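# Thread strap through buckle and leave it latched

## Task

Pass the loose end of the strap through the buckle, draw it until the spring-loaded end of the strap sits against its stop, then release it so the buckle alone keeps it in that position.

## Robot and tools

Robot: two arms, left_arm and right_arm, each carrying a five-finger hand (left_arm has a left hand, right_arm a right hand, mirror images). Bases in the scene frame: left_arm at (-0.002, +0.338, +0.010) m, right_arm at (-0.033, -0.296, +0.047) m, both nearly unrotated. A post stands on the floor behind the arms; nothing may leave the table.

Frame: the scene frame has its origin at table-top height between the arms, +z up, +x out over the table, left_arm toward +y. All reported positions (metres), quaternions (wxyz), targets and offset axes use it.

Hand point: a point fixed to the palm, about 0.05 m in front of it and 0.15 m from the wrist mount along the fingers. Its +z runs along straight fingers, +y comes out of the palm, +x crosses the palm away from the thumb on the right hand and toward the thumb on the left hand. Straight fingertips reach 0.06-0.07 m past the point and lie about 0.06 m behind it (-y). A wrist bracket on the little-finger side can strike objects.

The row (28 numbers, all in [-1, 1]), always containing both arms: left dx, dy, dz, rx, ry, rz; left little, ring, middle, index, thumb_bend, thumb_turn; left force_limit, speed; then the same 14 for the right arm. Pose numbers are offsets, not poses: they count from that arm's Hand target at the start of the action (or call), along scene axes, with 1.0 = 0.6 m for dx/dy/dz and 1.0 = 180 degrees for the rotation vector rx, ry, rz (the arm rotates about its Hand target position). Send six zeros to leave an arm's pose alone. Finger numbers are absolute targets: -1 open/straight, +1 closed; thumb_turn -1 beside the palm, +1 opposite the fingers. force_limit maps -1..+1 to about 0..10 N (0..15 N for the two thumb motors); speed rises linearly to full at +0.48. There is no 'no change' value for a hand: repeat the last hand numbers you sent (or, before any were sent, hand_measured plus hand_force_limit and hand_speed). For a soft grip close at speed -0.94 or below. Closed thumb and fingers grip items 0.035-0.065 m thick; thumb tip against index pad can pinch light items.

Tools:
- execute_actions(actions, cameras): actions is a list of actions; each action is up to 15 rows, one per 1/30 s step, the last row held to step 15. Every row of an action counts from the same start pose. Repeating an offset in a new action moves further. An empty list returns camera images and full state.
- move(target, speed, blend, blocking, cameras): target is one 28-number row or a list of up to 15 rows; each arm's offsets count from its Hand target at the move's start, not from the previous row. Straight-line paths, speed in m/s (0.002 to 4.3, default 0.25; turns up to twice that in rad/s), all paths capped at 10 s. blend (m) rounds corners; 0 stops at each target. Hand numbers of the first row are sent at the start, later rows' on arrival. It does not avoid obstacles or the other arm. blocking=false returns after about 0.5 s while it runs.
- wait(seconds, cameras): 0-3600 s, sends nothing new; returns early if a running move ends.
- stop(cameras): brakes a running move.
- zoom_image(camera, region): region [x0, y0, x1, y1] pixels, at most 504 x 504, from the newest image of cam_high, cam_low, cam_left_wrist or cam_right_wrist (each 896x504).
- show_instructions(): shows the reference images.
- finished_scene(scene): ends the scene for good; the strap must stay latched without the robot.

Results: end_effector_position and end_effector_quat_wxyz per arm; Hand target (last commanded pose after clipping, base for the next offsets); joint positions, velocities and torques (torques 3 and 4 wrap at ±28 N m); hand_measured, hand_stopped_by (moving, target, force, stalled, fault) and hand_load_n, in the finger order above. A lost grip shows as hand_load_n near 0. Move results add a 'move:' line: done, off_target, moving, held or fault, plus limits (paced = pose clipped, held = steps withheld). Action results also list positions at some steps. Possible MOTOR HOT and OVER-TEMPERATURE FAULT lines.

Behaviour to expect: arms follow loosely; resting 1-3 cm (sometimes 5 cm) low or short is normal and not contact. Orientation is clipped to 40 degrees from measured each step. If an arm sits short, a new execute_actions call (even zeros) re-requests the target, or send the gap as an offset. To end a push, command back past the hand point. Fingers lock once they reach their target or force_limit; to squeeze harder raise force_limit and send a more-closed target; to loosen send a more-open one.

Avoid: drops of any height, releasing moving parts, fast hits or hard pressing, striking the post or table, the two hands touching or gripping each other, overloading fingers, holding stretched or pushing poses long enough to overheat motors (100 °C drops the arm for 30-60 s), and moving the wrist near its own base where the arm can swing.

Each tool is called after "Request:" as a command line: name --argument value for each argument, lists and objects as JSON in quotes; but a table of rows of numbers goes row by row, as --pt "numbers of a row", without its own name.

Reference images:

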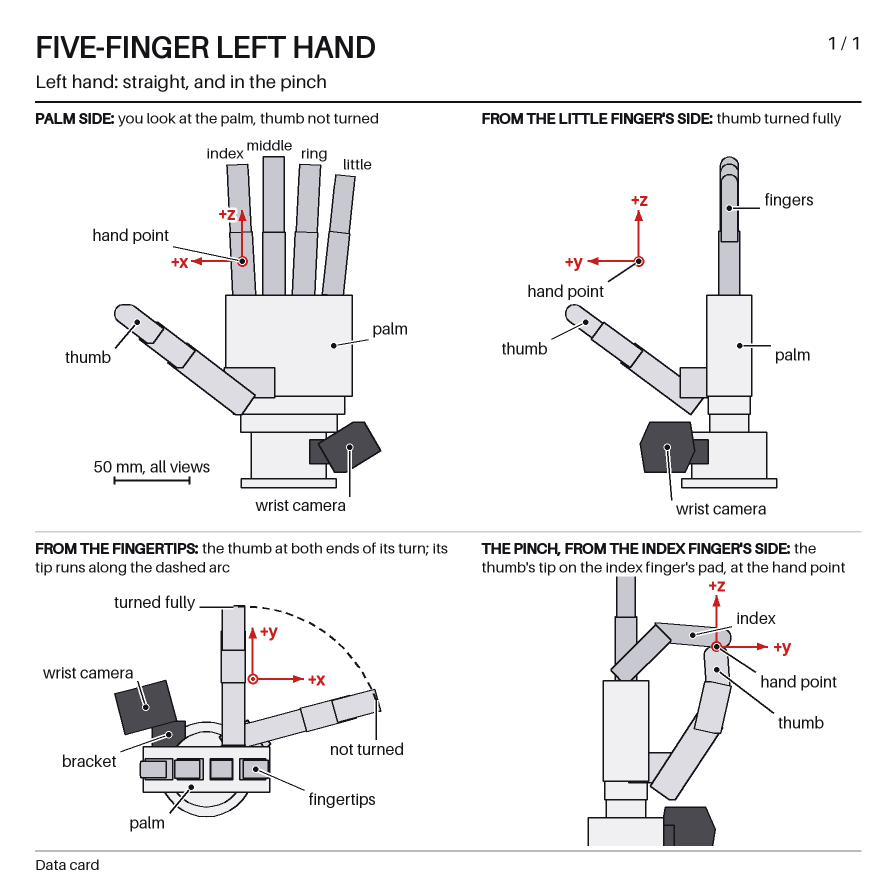

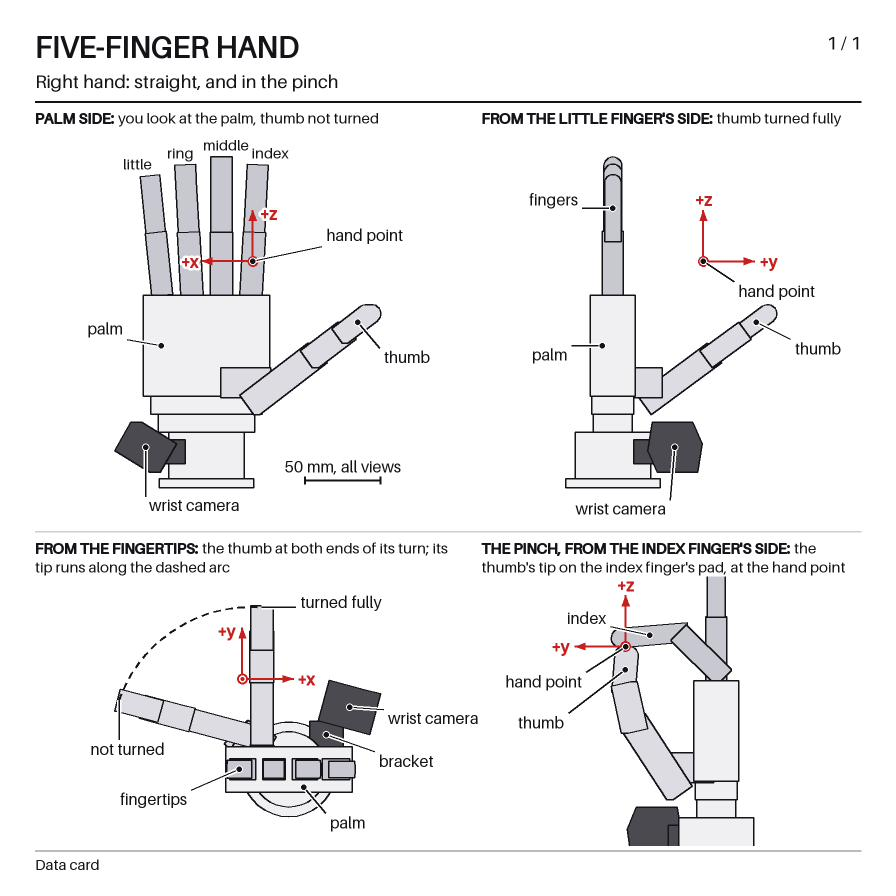

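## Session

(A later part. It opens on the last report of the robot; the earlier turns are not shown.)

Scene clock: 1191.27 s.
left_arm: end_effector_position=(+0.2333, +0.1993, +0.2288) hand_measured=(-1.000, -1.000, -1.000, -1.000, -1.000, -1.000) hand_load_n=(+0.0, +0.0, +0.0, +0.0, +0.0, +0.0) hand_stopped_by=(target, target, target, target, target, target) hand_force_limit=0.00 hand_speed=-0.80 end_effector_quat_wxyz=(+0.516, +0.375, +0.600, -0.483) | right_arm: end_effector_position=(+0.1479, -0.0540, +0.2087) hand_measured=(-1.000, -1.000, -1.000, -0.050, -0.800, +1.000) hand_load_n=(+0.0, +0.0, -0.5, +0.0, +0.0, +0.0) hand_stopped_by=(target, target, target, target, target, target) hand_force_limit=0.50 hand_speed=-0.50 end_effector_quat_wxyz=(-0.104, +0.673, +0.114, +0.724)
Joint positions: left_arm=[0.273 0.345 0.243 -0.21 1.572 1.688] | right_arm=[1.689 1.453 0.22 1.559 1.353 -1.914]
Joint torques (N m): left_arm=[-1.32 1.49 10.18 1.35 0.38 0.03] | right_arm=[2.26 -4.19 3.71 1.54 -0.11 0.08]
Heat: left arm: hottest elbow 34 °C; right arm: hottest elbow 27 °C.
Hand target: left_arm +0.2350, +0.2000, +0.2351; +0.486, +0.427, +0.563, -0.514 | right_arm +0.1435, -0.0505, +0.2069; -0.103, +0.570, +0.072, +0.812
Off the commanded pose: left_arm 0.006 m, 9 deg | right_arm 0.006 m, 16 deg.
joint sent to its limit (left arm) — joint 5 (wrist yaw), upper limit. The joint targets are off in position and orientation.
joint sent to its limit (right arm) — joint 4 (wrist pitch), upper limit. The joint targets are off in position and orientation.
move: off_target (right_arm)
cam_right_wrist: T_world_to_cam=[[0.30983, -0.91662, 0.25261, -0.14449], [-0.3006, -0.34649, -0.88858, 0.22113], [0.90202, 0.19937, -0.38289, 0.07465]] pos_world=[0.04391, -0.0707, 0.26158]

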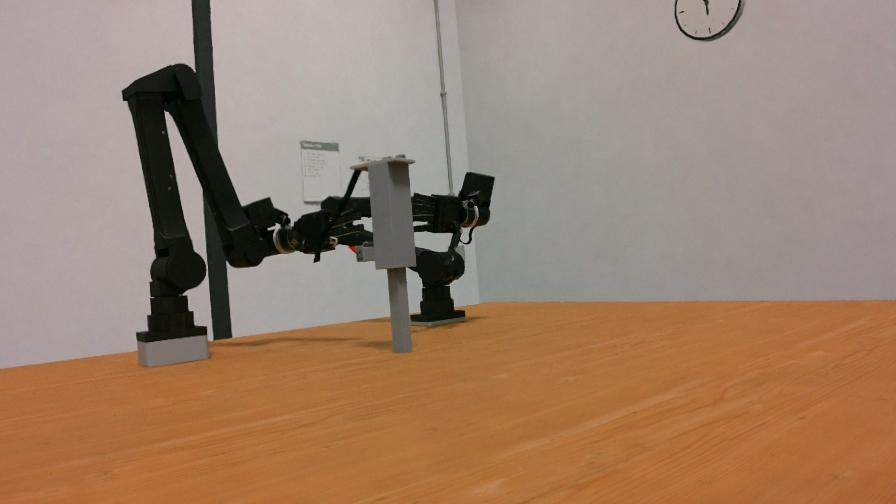

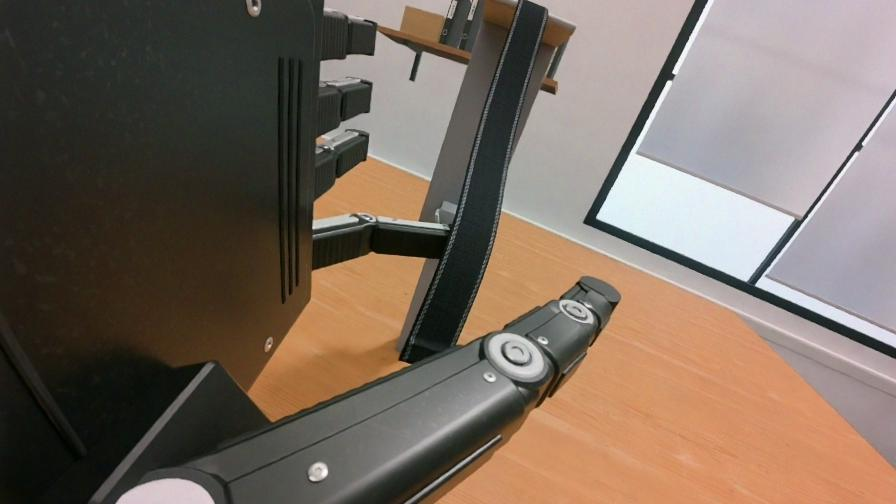

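Request:
move --pt "0 0 0 0 0 0 -1 -1 -1 -1 -1 -1 0 -0.8 0 0 0 0 0 0 -1 -1 -1 -0.05 0.05 1 0.5 -0.6" --cameras '["cam_low","cam_right_wrist"]'

Scene clock: 1197.17 s.
left_arm: end_effector_position=(+0.2333, +0.1993, +0.2288) hand_measured=(-1.000, -1.000, -1.000, -1.000, -1.000, -1.000) hand_load_n=(+0.0, +0.0, +0.0, +0.0, +0.0, +0.0) hand_stopped_by=(target, target, target, target, target, target) hand_force_limit=0.00 hand_speed=-0.80 end_effector_quat_wxyz=(+0.516, +0.375, +0.600, -0.483) | right_arm: end_effector_position=(+0.1479, -0.0540, +0.2087) hand_measured=(-1.000, -1.000, -1.000, -0.050, +0.050, +1.000) hand_load_n=(+0.0, +0.0, +0.0, +0.0, +0.0, +0.5) hand_stopped_by=(target, target, target, target, target, target) hand_force_limit=0.50 hand_speed=-0.60 end_effector_quat_wxyz=(-0.104, +0.673, +0.114, +0.724)
Joint positions: left_arm=[0.273 0.345 0.243 -0.21 1.572 1.688] | right_arm=[1.689 1.453 0.22 1.559 1.353 -1.914]
Joint torques (N m): left_arm=[-1.32 1.38 10.17 1.32 0.37 0.03] | right_arm=[2.32 -4.19 3.73 1.52 -0.11 0.09]
Heat: left arm: hottest elbow 34 °C; right arm: hottest elbow 27 °C.
Hand target: left_arm +0.2350, +0.2000, +0.2351; +0.486, +0.427, +0.563, -0.514 | right_arm +0.1435, -0.0505, +0.2069; -0.103, +0.570, +0.072, +0.812
Off the commanded pose: left_arm 0.006 m, 9 deg | right_arm 0.006 m, 16 deg.
joint sent to its limit (left arm) — joint 5 (wrist yaw), upper limit. The joint targets are off in position and orientation.
joint sent to its limit (right arm) — joint 4 (wrist pitch), upper limit. The joint targets are off in position and orientation.
move: done
cam_right_wrist: T_world_to_cam=[[0.30983, -0.91662, 0.25261, -0.14449], [-0.3006, -0.34649, -0.88858, 0.22113], [0.90202, 0.19937, -0.38289, 0.07465]] pos_world=[0.04391, -0.0707, 0.26158]

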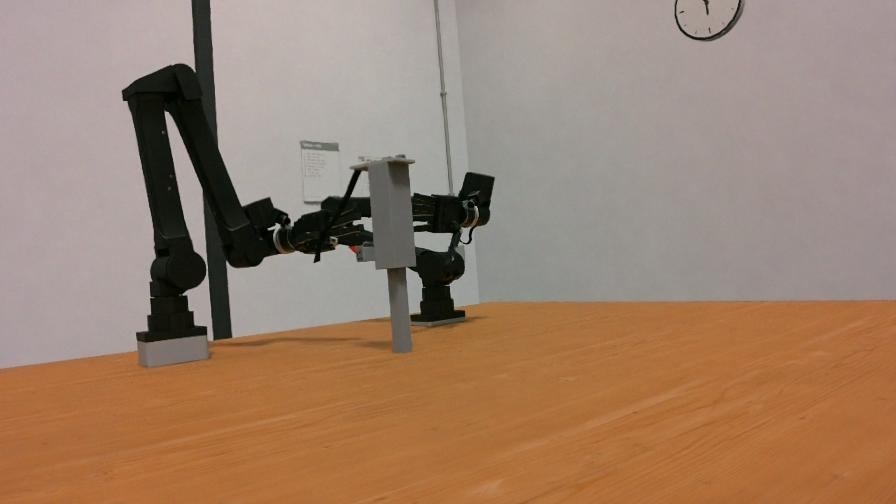

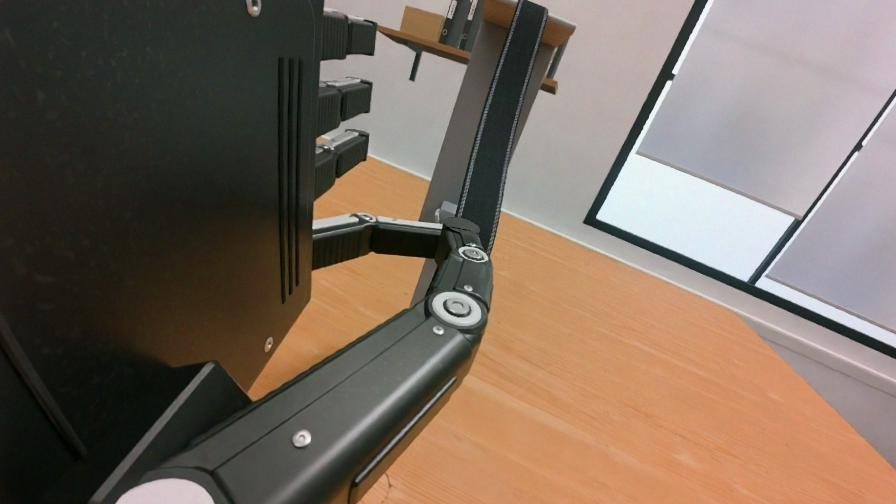

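Thumb is in front of the strap. Grip with the index.

Request:
move --pt "0 0 0 0 0 0 -1 -1 -1 -1 -1 -1 0 -0.8 0 0 0 0 0 0 -1 -1 -1 0.5 0.05 1 0.5 -0.8" --cameras '["cam_low","cam_right_wrist"]'

Request:
zoom_image --camera "cam_low" --region '[290, 140, 420, 280]'

Scene clock: 1200.67 s.
left_arm: end_effector_position=(+0.2333, +0.1993, +0.2288) hand_measured=(-1.000, -1.000, -1.000, -1.000, -1.000, -1.000) hand_load_n=(+0.0, +0.0, +0.0, +0.0, +0.0, +0.0) hand_stopped_by=(target, target, target, target, target, target) hand_force_limit=0.00 hand_speed=-0.80 end_effector_quat_wxyz=(+0.516, +0.375, +0.600, -0.483) | right_arm: end_effector_position=(+0.1486, -0.0545, +0.2087) hand_measured=(-1.000, -1.000, -1.000, +0.240, +0.050, +1.000) hand_load_n=(+0.0, +0.0, +0.0, +9.5, +1.5, +0.0) hand_stopped_by=(target, target, target, force, target, target) hand_force_limit=0.50 hand_speed=-0.80 end_effector_quat_wxyz=(-0.103, +0.673, +0.113, +0.724)
Joint positions: left_arm=[0.273 0.345 0.243 -0.21 1.572 1.688] | right_arm=[1.686 1.453 0.22 1.559 1.353 -1.914]
Joint torques (N m): left_arm=[-1.26 1.44 10.17 1.31 0.37 0.04] | right_arm=[2.32 -4.19 3.73 1.54 -0.12 0.09]
Heat: left arm: hottest elbow 34 °C; right arm: hottest elbow 27 °C.
Hand target: left_arm +0.2350, +0.2000, +0.2351; +0.486, +0.427, +0.563, -0.514 | right_arm +0.1435, -0.0505, +0.2069; -0.103, +0.570, +0.072, +0.812
Off the commanded pose: left_arm 0.006 m, 9 deg | right_arm 0.007 m, 16 deg.
joint sent to its limit (left arm) — joint 5 (wrist yaw), upper limit. The joint targets are off in position and orientation.
joint sent to its limit (right arm) — joint 4 (wrist pitch), upper limit. The joint targets are off in position and orientation.
move: done
cam_right_wrist: T_world_to_cam=[[0.30707, -0.91754, 0.25266, -0.14483], [-0.30163, -0.34562, -0.88858, 0.22138], [0.90262, 0.19665, -0.38288, 0.07383]] pos_world=[0.0446, -0.0709, 0.26158]

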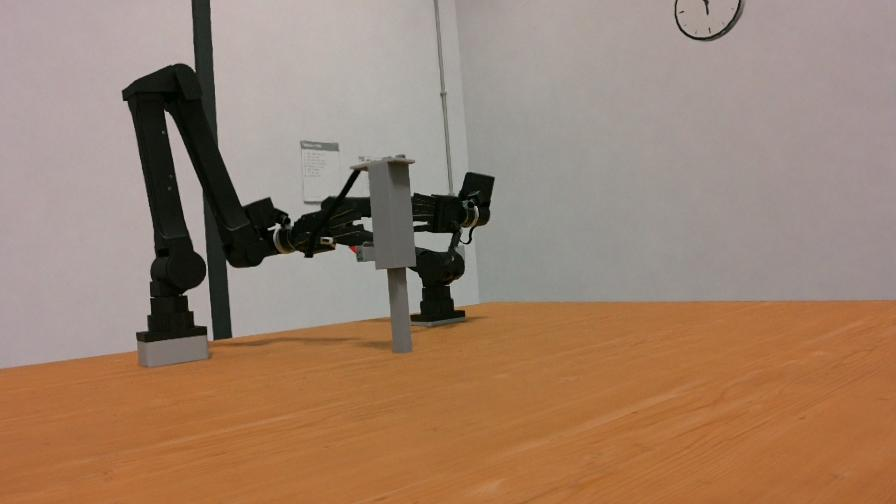

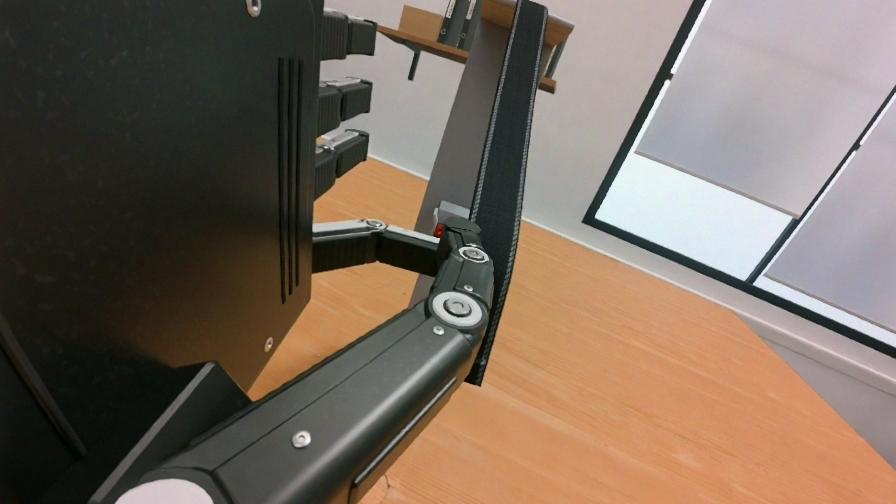

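Scaled by 3.600.

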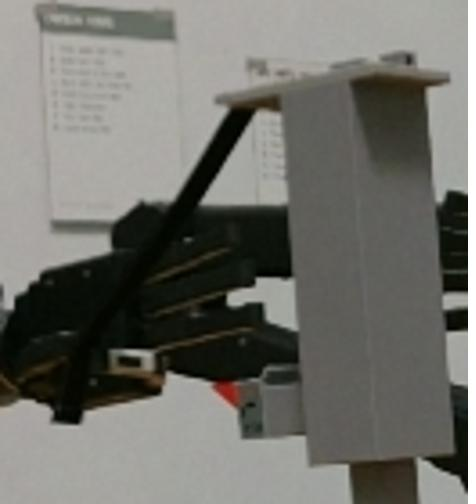

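Request:
move --pt "0 0 0 0 0 0 -1 -1 -1 -1 -1 -1 0 -0.8 0.0001 0 0 0 0 0 -1 -1 -1 -0.05 0.05 1 0.5 -0.6" --pt "0 0 0 0 0 0 -1 -1 -1 -1 -1 -1 0 -0.8 0.0035 -0.0135 0 0 0 0 -1 -1 -1 -0.05 0.05 1 0.5 -0.6" --speed 0.05 --cameras '["cam_right_wrist"]'

Scene clock: 1211.97 s.
left_arm: end_effector_position=(+0.2333, +0.1993, +0.2288) hand_measured=(-1.000, -1.000, -1.000, -1.000, -1.000, -1.000) hand_load_n=(+0.0, +0.0, +0.0, +0.0, +0.0, +0.0) hand_stopped_by=(target, target, target, target, target, target) hand_force_limit=0.00 hand_speed=-0.80 end_effector_quat_wxyz=(+0.516, +0.375, +0.600, -0.483) | right_arm: end_effector_position=(+0.1490, -0.0583, +0.2065) hand_measured=(-1.000, -1.000, -1.000, -0.050, +0.050, +1.000) hand_load_n=(+0.5, +0.0, +0.0, +0.0, +0.0, +0.0) hand_stopped_by=(target, target, target, target, target, target) hand_force_limit=0.50 hand_speed=-0.60 end_effector_quat_wxyz=(-0.098, +0.673, +0.117, +0.724)
Joint positions: left_arm=[0.273 0.345 0.243 -0.21 1.572 1.688] | right_arm=[1.686 1.455 0.209 1.559 1.353 -1.914]
Joint torques (N m): left_arm=[-1.26 1.38 10.18 1.31 0.37 0.03] | right_arm=[1.9 -5.36 3.03 1.54 -0.21 0.11]
Heat: left arm: hottest elbow 34 °C; right arm: hottest elbow 27 °C.
Hand target: left_arm +0.2350, +0.2000, +0.2351; +0.486, +0.427, +0.563, -0.514 | right_arm +0.1456, -0.0586, +0.2069; -0.103, +0.570, +0.072, +0.812
Off the commanded pose: left_arm 0.006 m, 9 deg | right_arm 0.003 m, 16 deg.
joint sent to its limit (left arm) — joint 5 (wrist yaw), upper limit. The joint targets are off in position and orientation.
joint sent to its limit (right arm) — joint 4 (wrist pitch), upper limit. The joint targets are off in position and orientation.
move: off_target (right_arm)
cam_right_wrist: T_world_to_cam=[[0.30668, -0.9144, 0.26425, -0.15007], [-0.30053, -0.35645, -0.88466, 0.21665], [0.90312, 0.19189, -0.38411, 0.07333]] pos_world=[0.0449, -0.07408, 0.25948]

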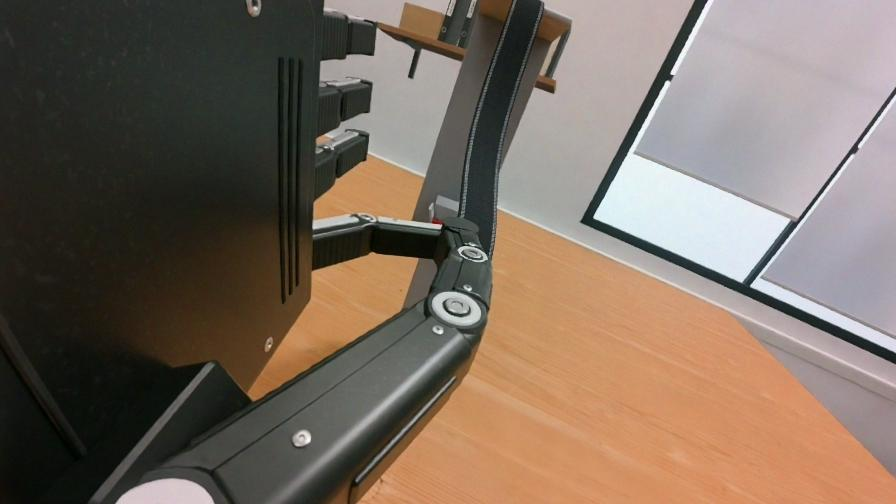

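Request:
move --pt "0 0 0 0 0 0 -1 -1 -1 -1 -1 -1 0 -0.8 0.0042 -0.0161 0 0 0 0 -1 -1 -1 -0.05 0.05 1 0.5 -0.6" --speed 0.05 --cameras '["cam_right_wrist"]'

Scene clock: 1218.17 s.
left_arm: end_effector_position=(+0.2333, +0.1993, +0.2288) hand_measured=(-1.000, -1.000, -1.000, -1.000, -1.000, -1.000) hand_load_n=(+0.0, +0.0, +0.0, +0.0, +0.0, +0.0) hand_stopped_by=(target, target, target, target, target, target) hand_force_limit=0.00 hand_speed=-0.80 end_effector_quat_wxyz=(+0.516, +0.375, +0.600, -0.483) | right_arm: end_effector_position=(+0.1499, -0.0678, +0.2048) hand_measured=(-1.000, -1.000, -1.000, -0.050, +0.050, +1.000) hand_load_n=(+0.0, +0.0, +0.0, +0.0, +0.0, +0.5) hand_stopped_by=(target, target, target, target, target, target) hand_force_limit=0.50 hand_speed=-0.60 end_effector_quat_wxyz=(-0.096, +0.673, +0.120, +0.723)
Joint positions: left_arm=[0.273 0.345 0.243 -0.21 1.572 1.688] | right_arm=[1.686 1.439 0.183 1.559 1.353 -1.911]
Joint torques (N m): left_arm=[-1.2 1.44 10.19 1.35 0.37 0.02] | right_arm=[1.38 -5.66 2.96 1.55 -0.39 0.11]
Heat: left arm: hottest elbow 34 °C; right arm: hottest elbow 27 °C.
Hand target: left_arm +0.2350, +0.2000, +0.2351; +0.486, +0.427, +0.563, -0.514 | right_arm +0.1481, -0.0683, +0.2069; -0.103, +0.570, +0.072, +0.812
Off the commanded pose: left_arm 0.006 m, 9 deg | right_arm 0.003 m, 17 deg.
joint sent to its limit (left arm) — joint 5 (wrist yaw), upper limit. The joint targets are off in position and orientation.
joint sent to its limit (right arm) — joint 4 (wrist pitch), upper limit. The joint targets are off in position and orientation.
move: off_target (right_arm)
cam_right_wrist: T_world_to_cam=[[0.30688, -0.91226, 0.27131, -0.15998], [-0.30038, -0.36333, -0.88191, 0.21094], [0.9031, 0.18914, -0.38553, 0.07381]] pos_world=[0.0458, -0.08326, 0.25789]

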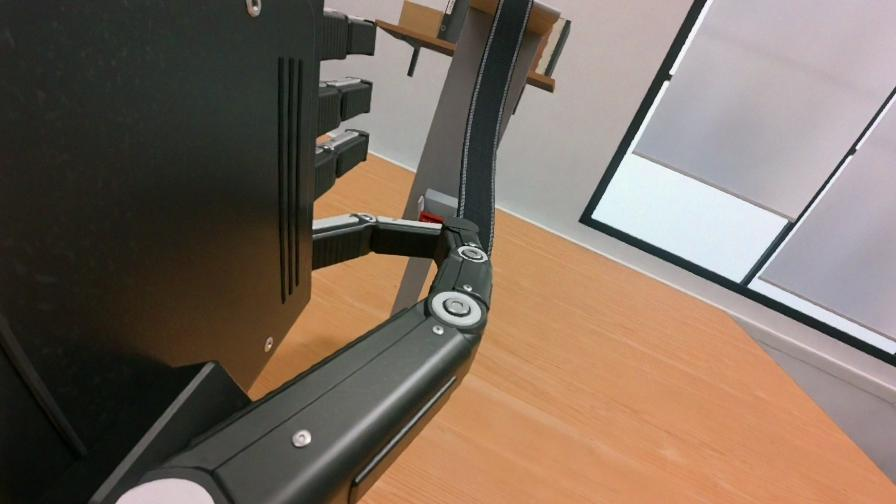

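Request:
move --pt "0 0 0 0 0 0 -1 -1 -1 -1 -1 -1 0 -0.8 0 0 0 0 0 0 -1 -1 -1 0.5 0.05 1 0.5 -0.8" --cameras '["cam_low","cam_right_wrist"]'

Request:
zoom_image --camera "cam_low" --region '[290, 140, 420, 280]'

Scene clock: 1233.63 s.
left_arm: end_effector_position=(+0.2333, +0.1993, +0.2288) hand_measured=(-1.000, -1.000, -1.000, -1.000, -1.000, -1.000) hand_load_n=(+0.0, -0.5, +0.0, +0.0, +0.0, +0.0) hand_stopped_by=(target, target, target, target, target, target) hand_force_limit=0.00 hand_speed=-0.80 end_effector_quat_wxyz=(+0.516, +0.375, +0.600, -0.483) | right_arm: end_effector_position=(+0.1499, -0.0678, +0.2048) hand_measured=(-1.000, -1.000, -1.000, +0.242, +0.050, +1.000) hand_load_n=(+0.0, +0.0, +0.0, +8.0, +0.0, +0.0) hand_stopped_by=(target, target, target, force, target, target) hand_force_limit=0.50 hand_speed=-0.80 end_effector_quat_wxyz=(-0.096, +0.673, +0.120, +0.723)
Joint positions: left_arm=[0.273 0.345 0.243 -0.21 1.572 1.688] | right_arm=[1.686 1.439 0.183 1.559 1.353 -1.911]
Joint torques (N m): left_arm=[-1.32 1.49 10.17 1.32 0.37 0.03] | right_arm=[1.32 -5.66 2.97 1.55 -0.38 0.11]
Heat: left arm: hottest elbow 34 °C; right arm: hottest elbow 27 °C.
Hand target: left_arm +0.2350, +0.2000, +0.2351; +0.486, +0.427, +0.563, -0.514 | right_arm +0.1481, -0.0683, +0.2069; -0.103, +0.570, +0.072, +0.812
Off the commanded pose: left_arm 0.006 m, 9 deg | right_arm 0.003 m, 17 deg.
joint sent to its limit (left arm) — joint 5 (wrist yaw), upper limit. The joint targets are off in position and orientation.
joint sent to its limit (right arm) — joint 4 (wrist pitch), upper limit. The joint targets are off in position and orientation.
move: done
cam_right_wrist: T_world_to_cam=[[0.30688, -0.91226, 0.27131, -0.15998], [-0.30038, -0.36333, -0.88191, 0.21094], [0.9031, 0.18914, -0.38553, 0.07381]] pos_world=[0.0458, -0.08326, 0.25789]

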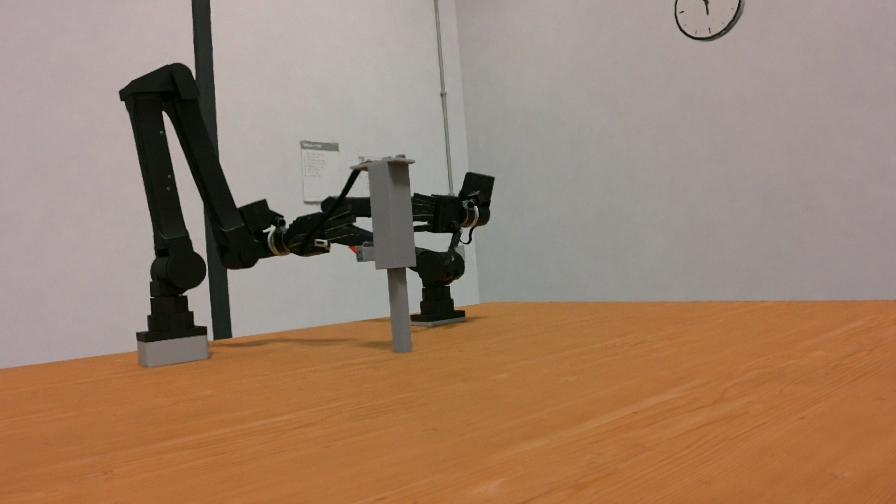

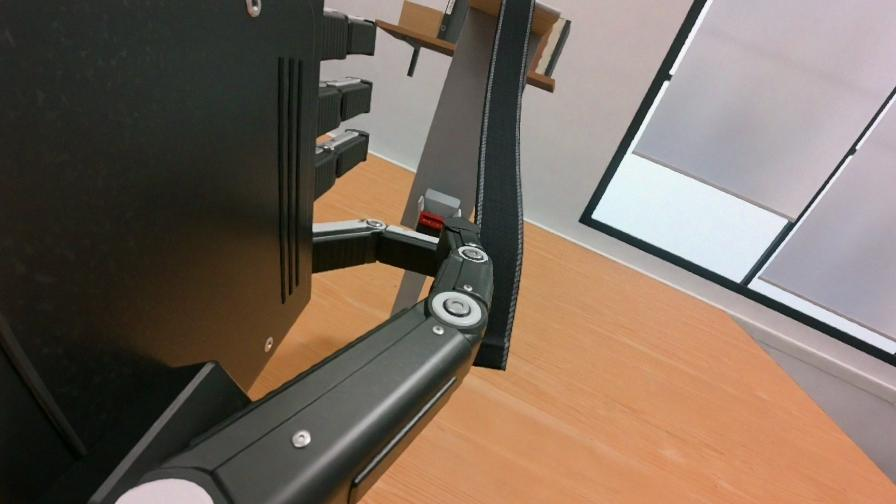

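Scaled by 3.600.

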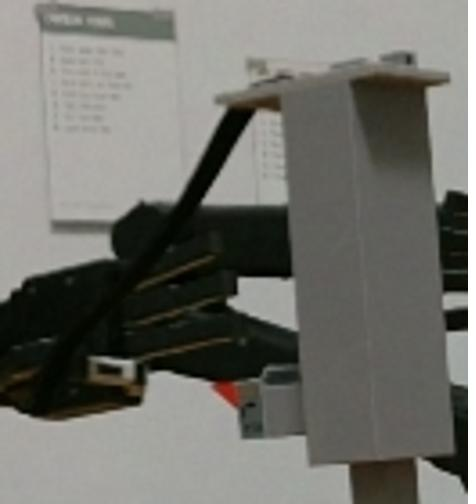

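Request:
move --pt "0 0 0 0 0 0 -1 -1 -1 -1 -1 -1 0 -0.8 0.0001 0 0 0 0 0 -1 -1 -1 -0.05 -0.8 1 0.5 -0.6" --pt "0 0 0 0 0 0 -1 -1 -1 -1 -1 -1 0 -0.8 0.0021 -0.0081 0 0 0 0 -1 -1 -1 -0.05 -0.8 1 0.5 -0.6" --speed 0.05 --cameras '["cam_right_wrist"]'

Scene clock: 1250.83 s.
left_arm: end_effector_position=(+0.2333, +0.1993, +0.2288) hand_measured=(-1.000, -1.000, -1.000, -1.000, -1.000, -1.000) hand_load_n=(+0.0, +0.0, +0.0, +0.0, +0.5, +0.0) hand_stopped_by=(target, target, target, target, target, target) hand_force_limit=0.00 hand_speed=-0.80 end_effector_quat_wxyz=(+0.516, +0.375, +0.600, -0.483) | right_arm: end_effector_position=(+0.1504, -0.0725, +0.2049) hand_measured=(-1.000, -1.000, -1.000, -0.050, -0.800, +1.000) hand_load_n=(+0.0, +0.0, +0.0, +0.0, +0.0, +0.0) hand_stopped_by=(target, target, target, target, target, target) hand_force_limit=0.50 hand_speed=-0.60 end_effector_quat_wxyz=(-0.096, +0.673, +0.120, +0.723)
Joint positions: left_arm=[0.273 0.345 0.243 -0.21 1.572 1.688] | right_arm=[1.686 1.427 0.171 1.559 1.353 -1.91]
Joint torques (N m): left_arm=[-1.32 1.44 10.15 1.32 0.37 0.03] | right_arm=[1.08 -5.48 2.95 1.55 -0.51 0.11]
Heat: left arm: hottest elbow 34 °C; right arm: hottest elbow 27 °C.
Hand target: left_arm +0.2350, +0.2000, +0.2351; +0.486, +0.427, +0.563, -0.514 | right_arm +0.1494, -0.0731, +0.2069; -0.103, +0.570, +0.072, +0.812
Off the commanded pose: left_arm 0.006 m, 9 deg | right_arm 0.002 m, 17 deg.
joint sent to its limit (left arm) — joint 5 (wrist yaw), upper limit. The joint targets are off in position and orientation.
joint sent to its limit (right arm) — joint 4 (wrist pitch), upper limit. The joint targets are off in position and orientation.
move: off_target (right_arm)
cam_right_wrist: T_world_to_cam=[[0.30711, -0.91261, 0.26986, -0.16412], [-0.30071, -0.36209, -0.88231, 0.2097], [0.90292, 0.18982, -0.38563, 0.07438]] pos_world=[0.0463, -0.08797, 0.25799]

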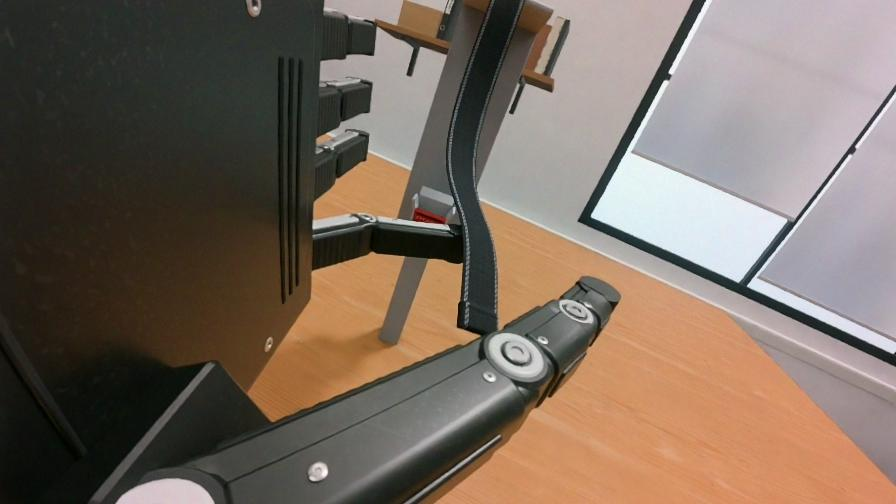

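Request:
move --pt "0 0 0 0 0 0 -1 -1 -1 -1 -1 -1 0 -0.8 0 -0.0001 0 0 0 0 -1 -1 -1 -1 -0.8 1 0.5 -0.3" --pt "0 0 0 0 0 0 -1 -1 -1 -1 -1 -1 0 -0.8 0.19 0.0485 0.062 0 0 0 -1 -1 -1 -1 -0.8 1 0.5 -0.3" --speed 0.1 --cameras '["cam_right_wrist","cam_low","cam_left_wrist"]'

Request:
zoom_image --camera "cam_low" --region '[290, 140, 420, 280]'

Scene clock: 1268.43 s.
left_arm: end_effector_position=(+0.2333, +0.1993, +0.2288) hand_measured=(-1.000, -1.000, -1.000, -1.000, -1.000, -1.000) hand_load_n=(+0.5, +0.0, +0.0, +0.0, +0.0, +0.0) hand_stopped_by=(target, target, target, target, target, target) hand_force_limit=0.00 hand_speed=-0.80 end_effector_quat_wxyz=(+0.516, +0.375, +0.600, -0.483) | right_arm: end_effector_position=(+0.2575, -0.0547, +0.2358) hand_measured=(-1.000, -1.000, -1.000, -1.000, -0.800, +1.000) hand_load_n=(+0.0, +0.0, +0.0, +0.0, +0.0, +0.5) hand_stopped_by=(target, target, target, target, target, target) hand_force_limit=0.50 hand_speed=-0.30 end_effector_quat_wxyz=(-0.091, +0.625, +0.104, +0.768)
Joint positions: left_arm=[0.273 0.345 0.243 -0.21 1.572 1.688] | right_arm=[1.255 1.493 0.269 1.559 0.929 -1.89]
Joint torques (N m): left_arm=[-1.2 1.55 10.18 1.32 0.38 0.03] | right_arm=[-0.03 -5.01 6.54 1.83 -0.61 0.11]
Heat: left arm: hottest elbow 34 °C; right arm: hottest elbow 26 °C.
Hand target: left_arm +0.2350, +0.2000, +0.2351; +0.486, +0.427, +0.563, -0.514 | right_arm +0.2634, -0.0440, +0.2441; -0.103, +0.570, +0.072, +0.812
Off the commanded pose: left_arm 0.006 m, 9 deg | right_arm 0.015 m, 9 deg.
joint sent to its limit (left arm) — joint 5 (wrist yaw), upper limit. The joint targets are off in position and orientation.
joint sent to its limit (right arm) — joint 4 (wrist pitch), upper limit. The joint targets are off in position and orientation.
move: off_target (right_arm)
cam_left_wrist: T_world_to_cam=[[-0.95596, -0.27188, -0.11057, 0.30671], [-0.0342, 0.47735, -0.87805, 0.11913], [0.29151, -0.83559, -0.46563, 0.31943]] pos_world=[0.20416, 0.29343, 0.28725]
cam_right_wrist: T_world_to_cam=[[0.24846, -0.9293, 0.27326, -0.1757], [-0.19314, -0.32397, -0.92614, 0.26043], [0.94919, 0.17733, -0.25998, -0.05597]] pos_world=[0.14708, -0.06898, 0.27465]
Images, in order (width x height): cam_low 896x504, cam_left_wrist 896x504, cam_right_wrist 896x504.

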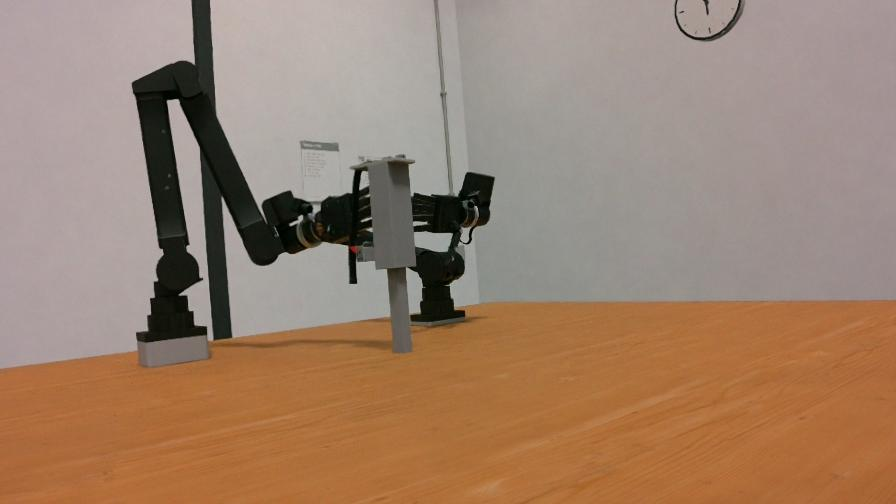

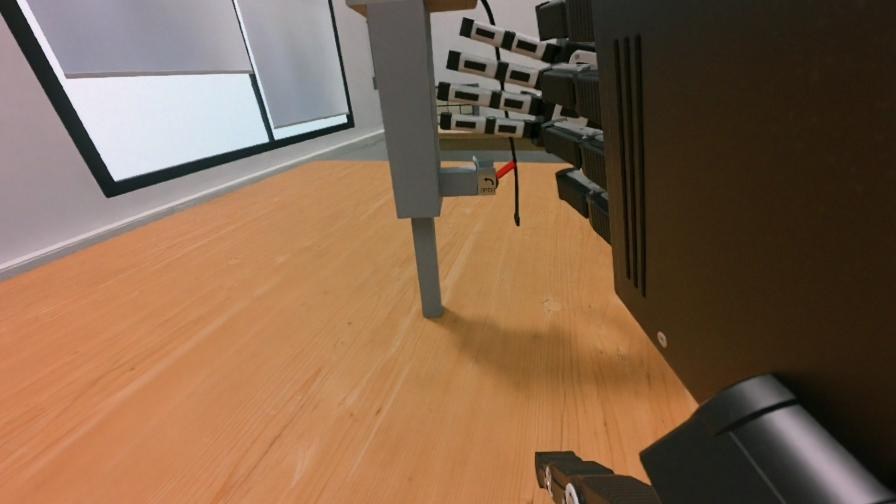

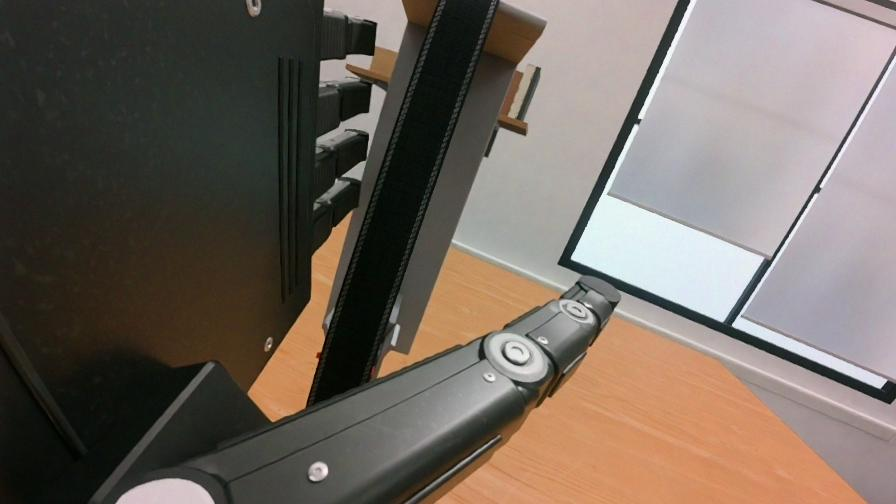

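Scaled by 3.600.

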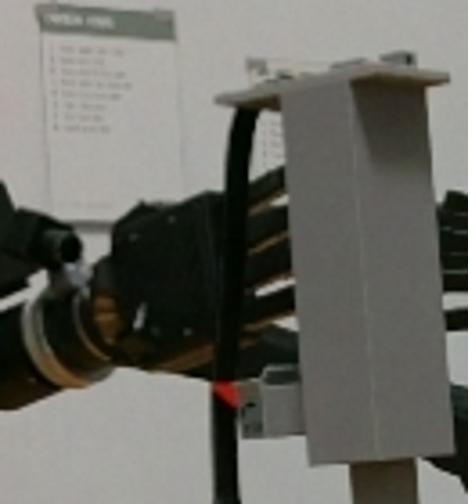

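Request:
move --pt "0 0 0 0 0 0 -1 -1 -1 -1 -1 -1 0 -0.8 0.008 0.019 0 0 0 0 -1 -1 -1 -1 -0.8 1 0.5 -0.3" --speed 0.08 --cameras '["cam_right_wrist"]'

Scene clock: 1278.53 s.
left_arm: end_effector_position=(+0.2333, +0.1993, +0.2288) hand_measured=(-1.000, -1.000, -1.000, -1.000, -1.000, -1.000) hand_load_n=(+0.0, +0.0, +0.0, +0.0, +0.0, +0.0) hand_stopped_by=(target, target, target, target, target, target) hand_force_limit=0.00 hand_speed=-0.80 end_effector_quat_wxyz=(+0.516, +0.375, +0.600, -0.483) | right_arm: end_effector_position=(+0.2616, -0.0421, +0.2359) hand_measured=(-1.000, -1.000, -1.000, -1.000, -0.800, +1.000) hand_load_n=(+0.0, +0.0, +0.0, +0.0, +0.0, +0.0) hand_stopped_by=(target, target, target, target, target, target) hand_force_limit=0.50 hand_speed=-0.30 end_effector_quat_wxyz=(-0.093, +0.624, +0.104, +0.769)
Joint positions: left_arm=[0.273 0.345 0.243 -0.21 1.572 1.688] | right_arm=[1.255 1.522 0.302 1.559 0.926 -1.89]
Joint torques (N m): left_arm=[-1.32 1.44 10.19 1.33 0.37 0.03] | right_arm=[-0.03 -5.42 6.56 1.83 -0.6 0.09]
Heat: left arm: hottest elbow 34 °C; right arm: hottest elbow 27 °C.
Hand target: left_arm +0.2350, +0.2000, +0.2351; +0.486, +0.427, +0.563, -0.514 | right_arm +0.2682, -0.0326, +0.2441; -0.103, +0.570, +0.072, +0.812
Off the commanded pose: left_arm 0.006 m, 9 deg | right_arm 0.014 m, 9 deg.
joint sent to its limit (left arm) — joint 5 (wrist yaw), upper limit. The joint targets are off in position and orientation.
joint sent to its limit (right arm) — joint 4 (wrist pitch), upper limit. The joint targets are off in position and orientation.
move: off_target (right_arm)
cam_right_wrist: T_world_to_cam=[[0.25053, -0.92966, 0.27012, -0.1649], [-0.18994, -0.3208, -0.92791, 0.26513], [0.94929, 0.18116, -0.25694, -0.06269]] pos_world=[0.15118, -0.05689, 0.27445]

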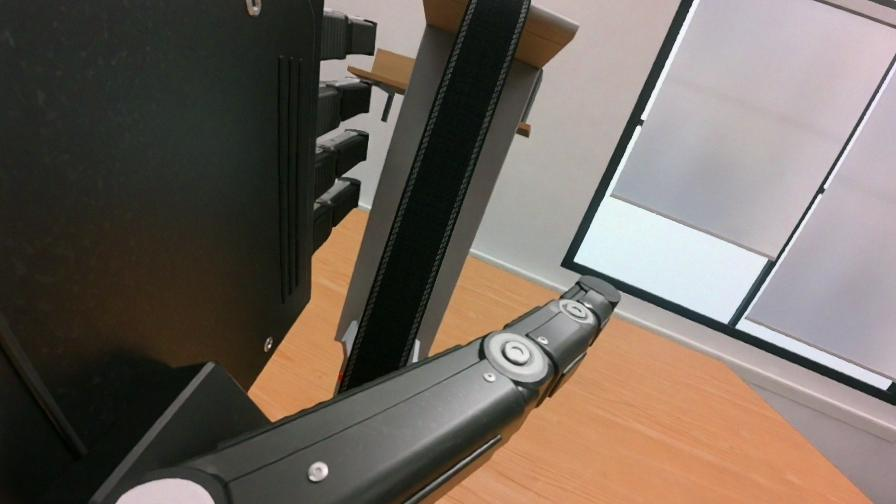

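Request:
move --pt "0 0 0 0 0 0 -1 -1 -1 -1 -1 -1 0 -0.8 0 0 0 0 0 0 -1 -1 -1 -0.05 -0.8 1 0.5 -0.6" --speed 0.08 --cameras '["cam_right_wrist"]'

Scene clock: 1282.60 s.
left_arm: end_effector_position=(+0.2333, +0.1993, +0.2288) hand_measured=(-1.000, -1.000, -1.000, -1.000, -1.000, -1.000) hand_load_n=(+0.0, +0.0, +0.0, +0.0, +0.0, +0.0) hand_stopped_by=(target, target, target, target, target, target) hand_force_limit=0.00 hand_speed=-0.80 end_effector_quat_wxyz=(+0.516, +0.375, +0.600, -0.483) | right_arm: end_effector_position=(+0.2616, -0.0418, +0.2360) hand_measured=(-1.000, -1.000, -1.000, -0.050, -0.800, +1.000) hand_load_n=(+0.0, +0.0, +0.0, +0.0, +0.0, +0.0) hand_stopped_by=(target, target, target, target, target, target) hand_force_limit=0.50 hand_speed=-0.60 end_effector_quat_wxyz=(-0.094, +0.624, +0.104, +0.769)
Joint positions: left_arm=[0.273 0.345 0.243 -0.21 1.572 1.688] | right_arm=[1.255 1.522 0.302 1.559 0.925 -1.89]
Joint torques (N m): left_arm=[-1.26 1.32 10.17 1.33 0.37 0.03] | right_arm=[-0.03 -5.42 6.56 1.83 -0.55 0.09]
Heat: left arm: hottest elbow 34 °C; right arm: hottest elbow 27 °C.
Hand target: left_arm +0.2350, +0.2000, +0.2351; +0.486, +0.427, +0.563, -0.514 | right_arm +0.2682, -0.0326, +0.2441; -0.103, +0.570, +0.072, +0.812
Off the commanded pose: left_arm 0.006 m, 9 deg | right_arm 0.014 m, 9 deg.
joint sent to its limit (left arm) — joint 5 (wrist yaw), upper limit. The joint targets are off in position and orientation.
joint sent to its limit (right arm) — joint 4 (wrist pitch), upper limit. The joint targets are off in position and orientation.
move: done
cam_right_wrist: T_world_to_cam=[[0.25174, -0.92923, 0.27047, -0.16506], [-0.18896, -0.32129, -0.92794, 0.26499], [0.94917, 0.18249, -0.25647, -0.06274]] pos_world=[0.15118, -0.05679, 0.27445]

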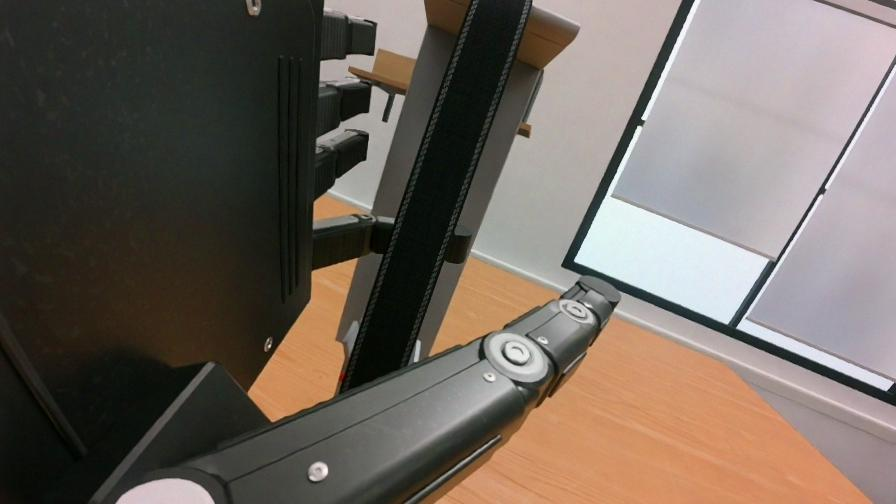

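Request:
move --pt "0 0 0 0 0 0 -1 -1 -1 -1 -1 -1 0 -0.8 -0.1947 -0.0573 -0.0602 0 0 0 -1 -1 -1 -0.05 -0.8 1 0.5 -0.6" --speed 0.1 --cameras '["cam_right_wrist","cam_low"]'

Request:
zoom_image --camera "cam_low" --region '[290, 140, 420, 280]'

Scene clock: 1290.17 s.
left_arm: end_effector_position=(+0.2333, +0.1993, +0.2288) hand_measured=(-1.000, -1.000, -1.000, -1.000, -1.000, -1.000) hand_load_n=(+0.0, +0.0, +0.0, +0.0, +0.0, +0.0) hand_stopped_by=(target, target, target, target, target, target) hand_force_limit=0.00 hand_speed=-0.80 end_effector_quat_wxyz=(+0.516, +0.375, +0.600, -0.483) | right_arm: end_effector_position=(+0.1540, -0.0656, +0.2049) hand_measured=(-1.000, -1.000, -1.000, -0.050, -0.800, +1.000) hand_load_n=(+0.0, +0.0, +0.0, +0.0, +0.0, +0.0) hand_stopped_by=(target, target, target, target, target, target) hand_force_limit=0.50 hand_speed=-0.60 end_effector_quat_wxyz=(-0.104, +0.672, +0.113, +0.724)
Joint positions: left_arm=[0.273 0.345 0.243 -0.21 1.572 1.688] | right_arm=[1.667 1.441 0.186 1.559 1.333 -1.89]
Joint torques (N m): left_arm=[-1.32 1.49 10.18 1.32 0.37 0.03] | right_arm=[2.26 -5.66 3.08 1.55 -0.09 -0.06]
Heat: left arm: hottest elbow 34 °C; right arm: hottest elbow 27 °C.
Hand target: left_arm +0.2350, +0.2000, +0.2351; +0.486, +0.427, +0.563, -0.514 | right_arm +0.1514, -0.0670, +0.2080; -0.103, +0.570, +0.072, +0.812
Off the commanded pose: left_arm 0.006 m, 9 deg | right_arm 0.004 m, 16 deg.
joint sent to its limit (left arm) — joint 5 (wrist yaw), upper limit. The joint targets are off in position and orientation.
joint sent to its limit (right arm) — joint 4 (wrist pitch), upper limit. The joint targets are off in orientation, not in position.
move: off_target (right_arm)
cam_right_wrist: T_world_to_cam=[[0.30895, -0.91748, 0.25056, -0.15564], [-0.30026, -0.34407, -0.88964, 0.21599], [0.90244, 0.19962, -0.38179, 0.06974]] pos_world=[0.05, -0.0824, 0.25777]
Images, in order (width x height): cam_low 896x504, cam_right_wrist 896x504.

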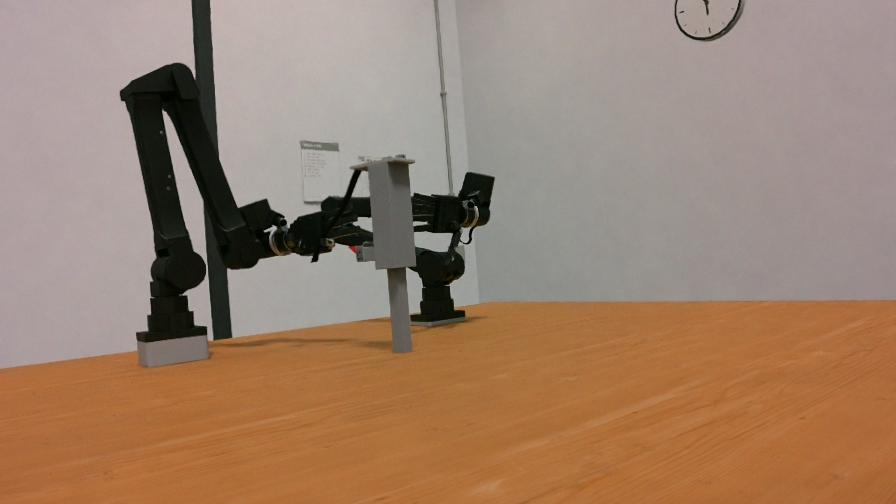

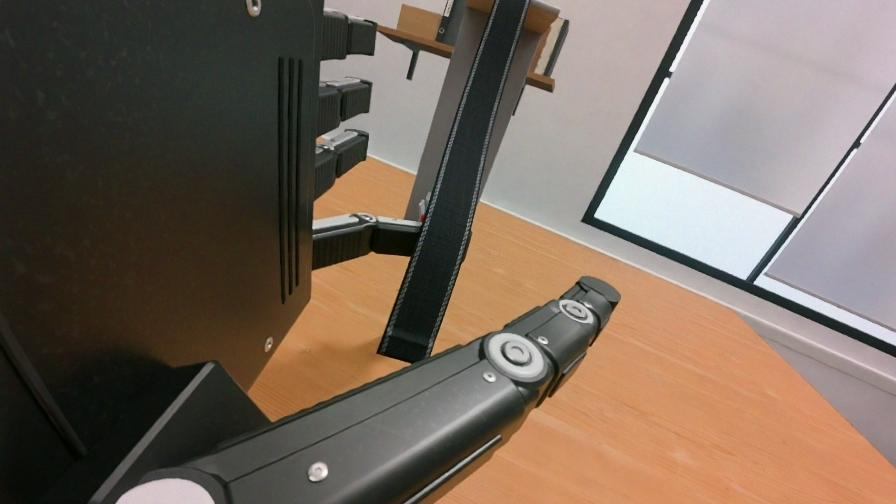

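Scaled by 3.600.

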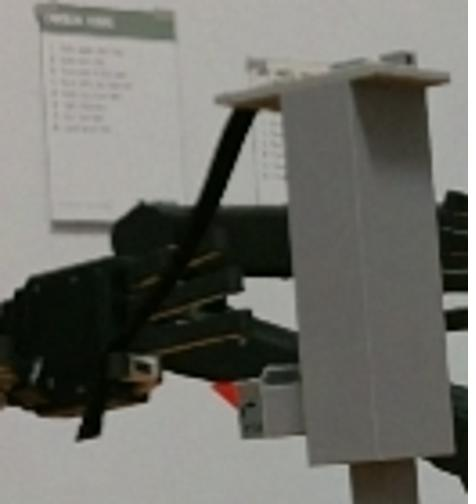

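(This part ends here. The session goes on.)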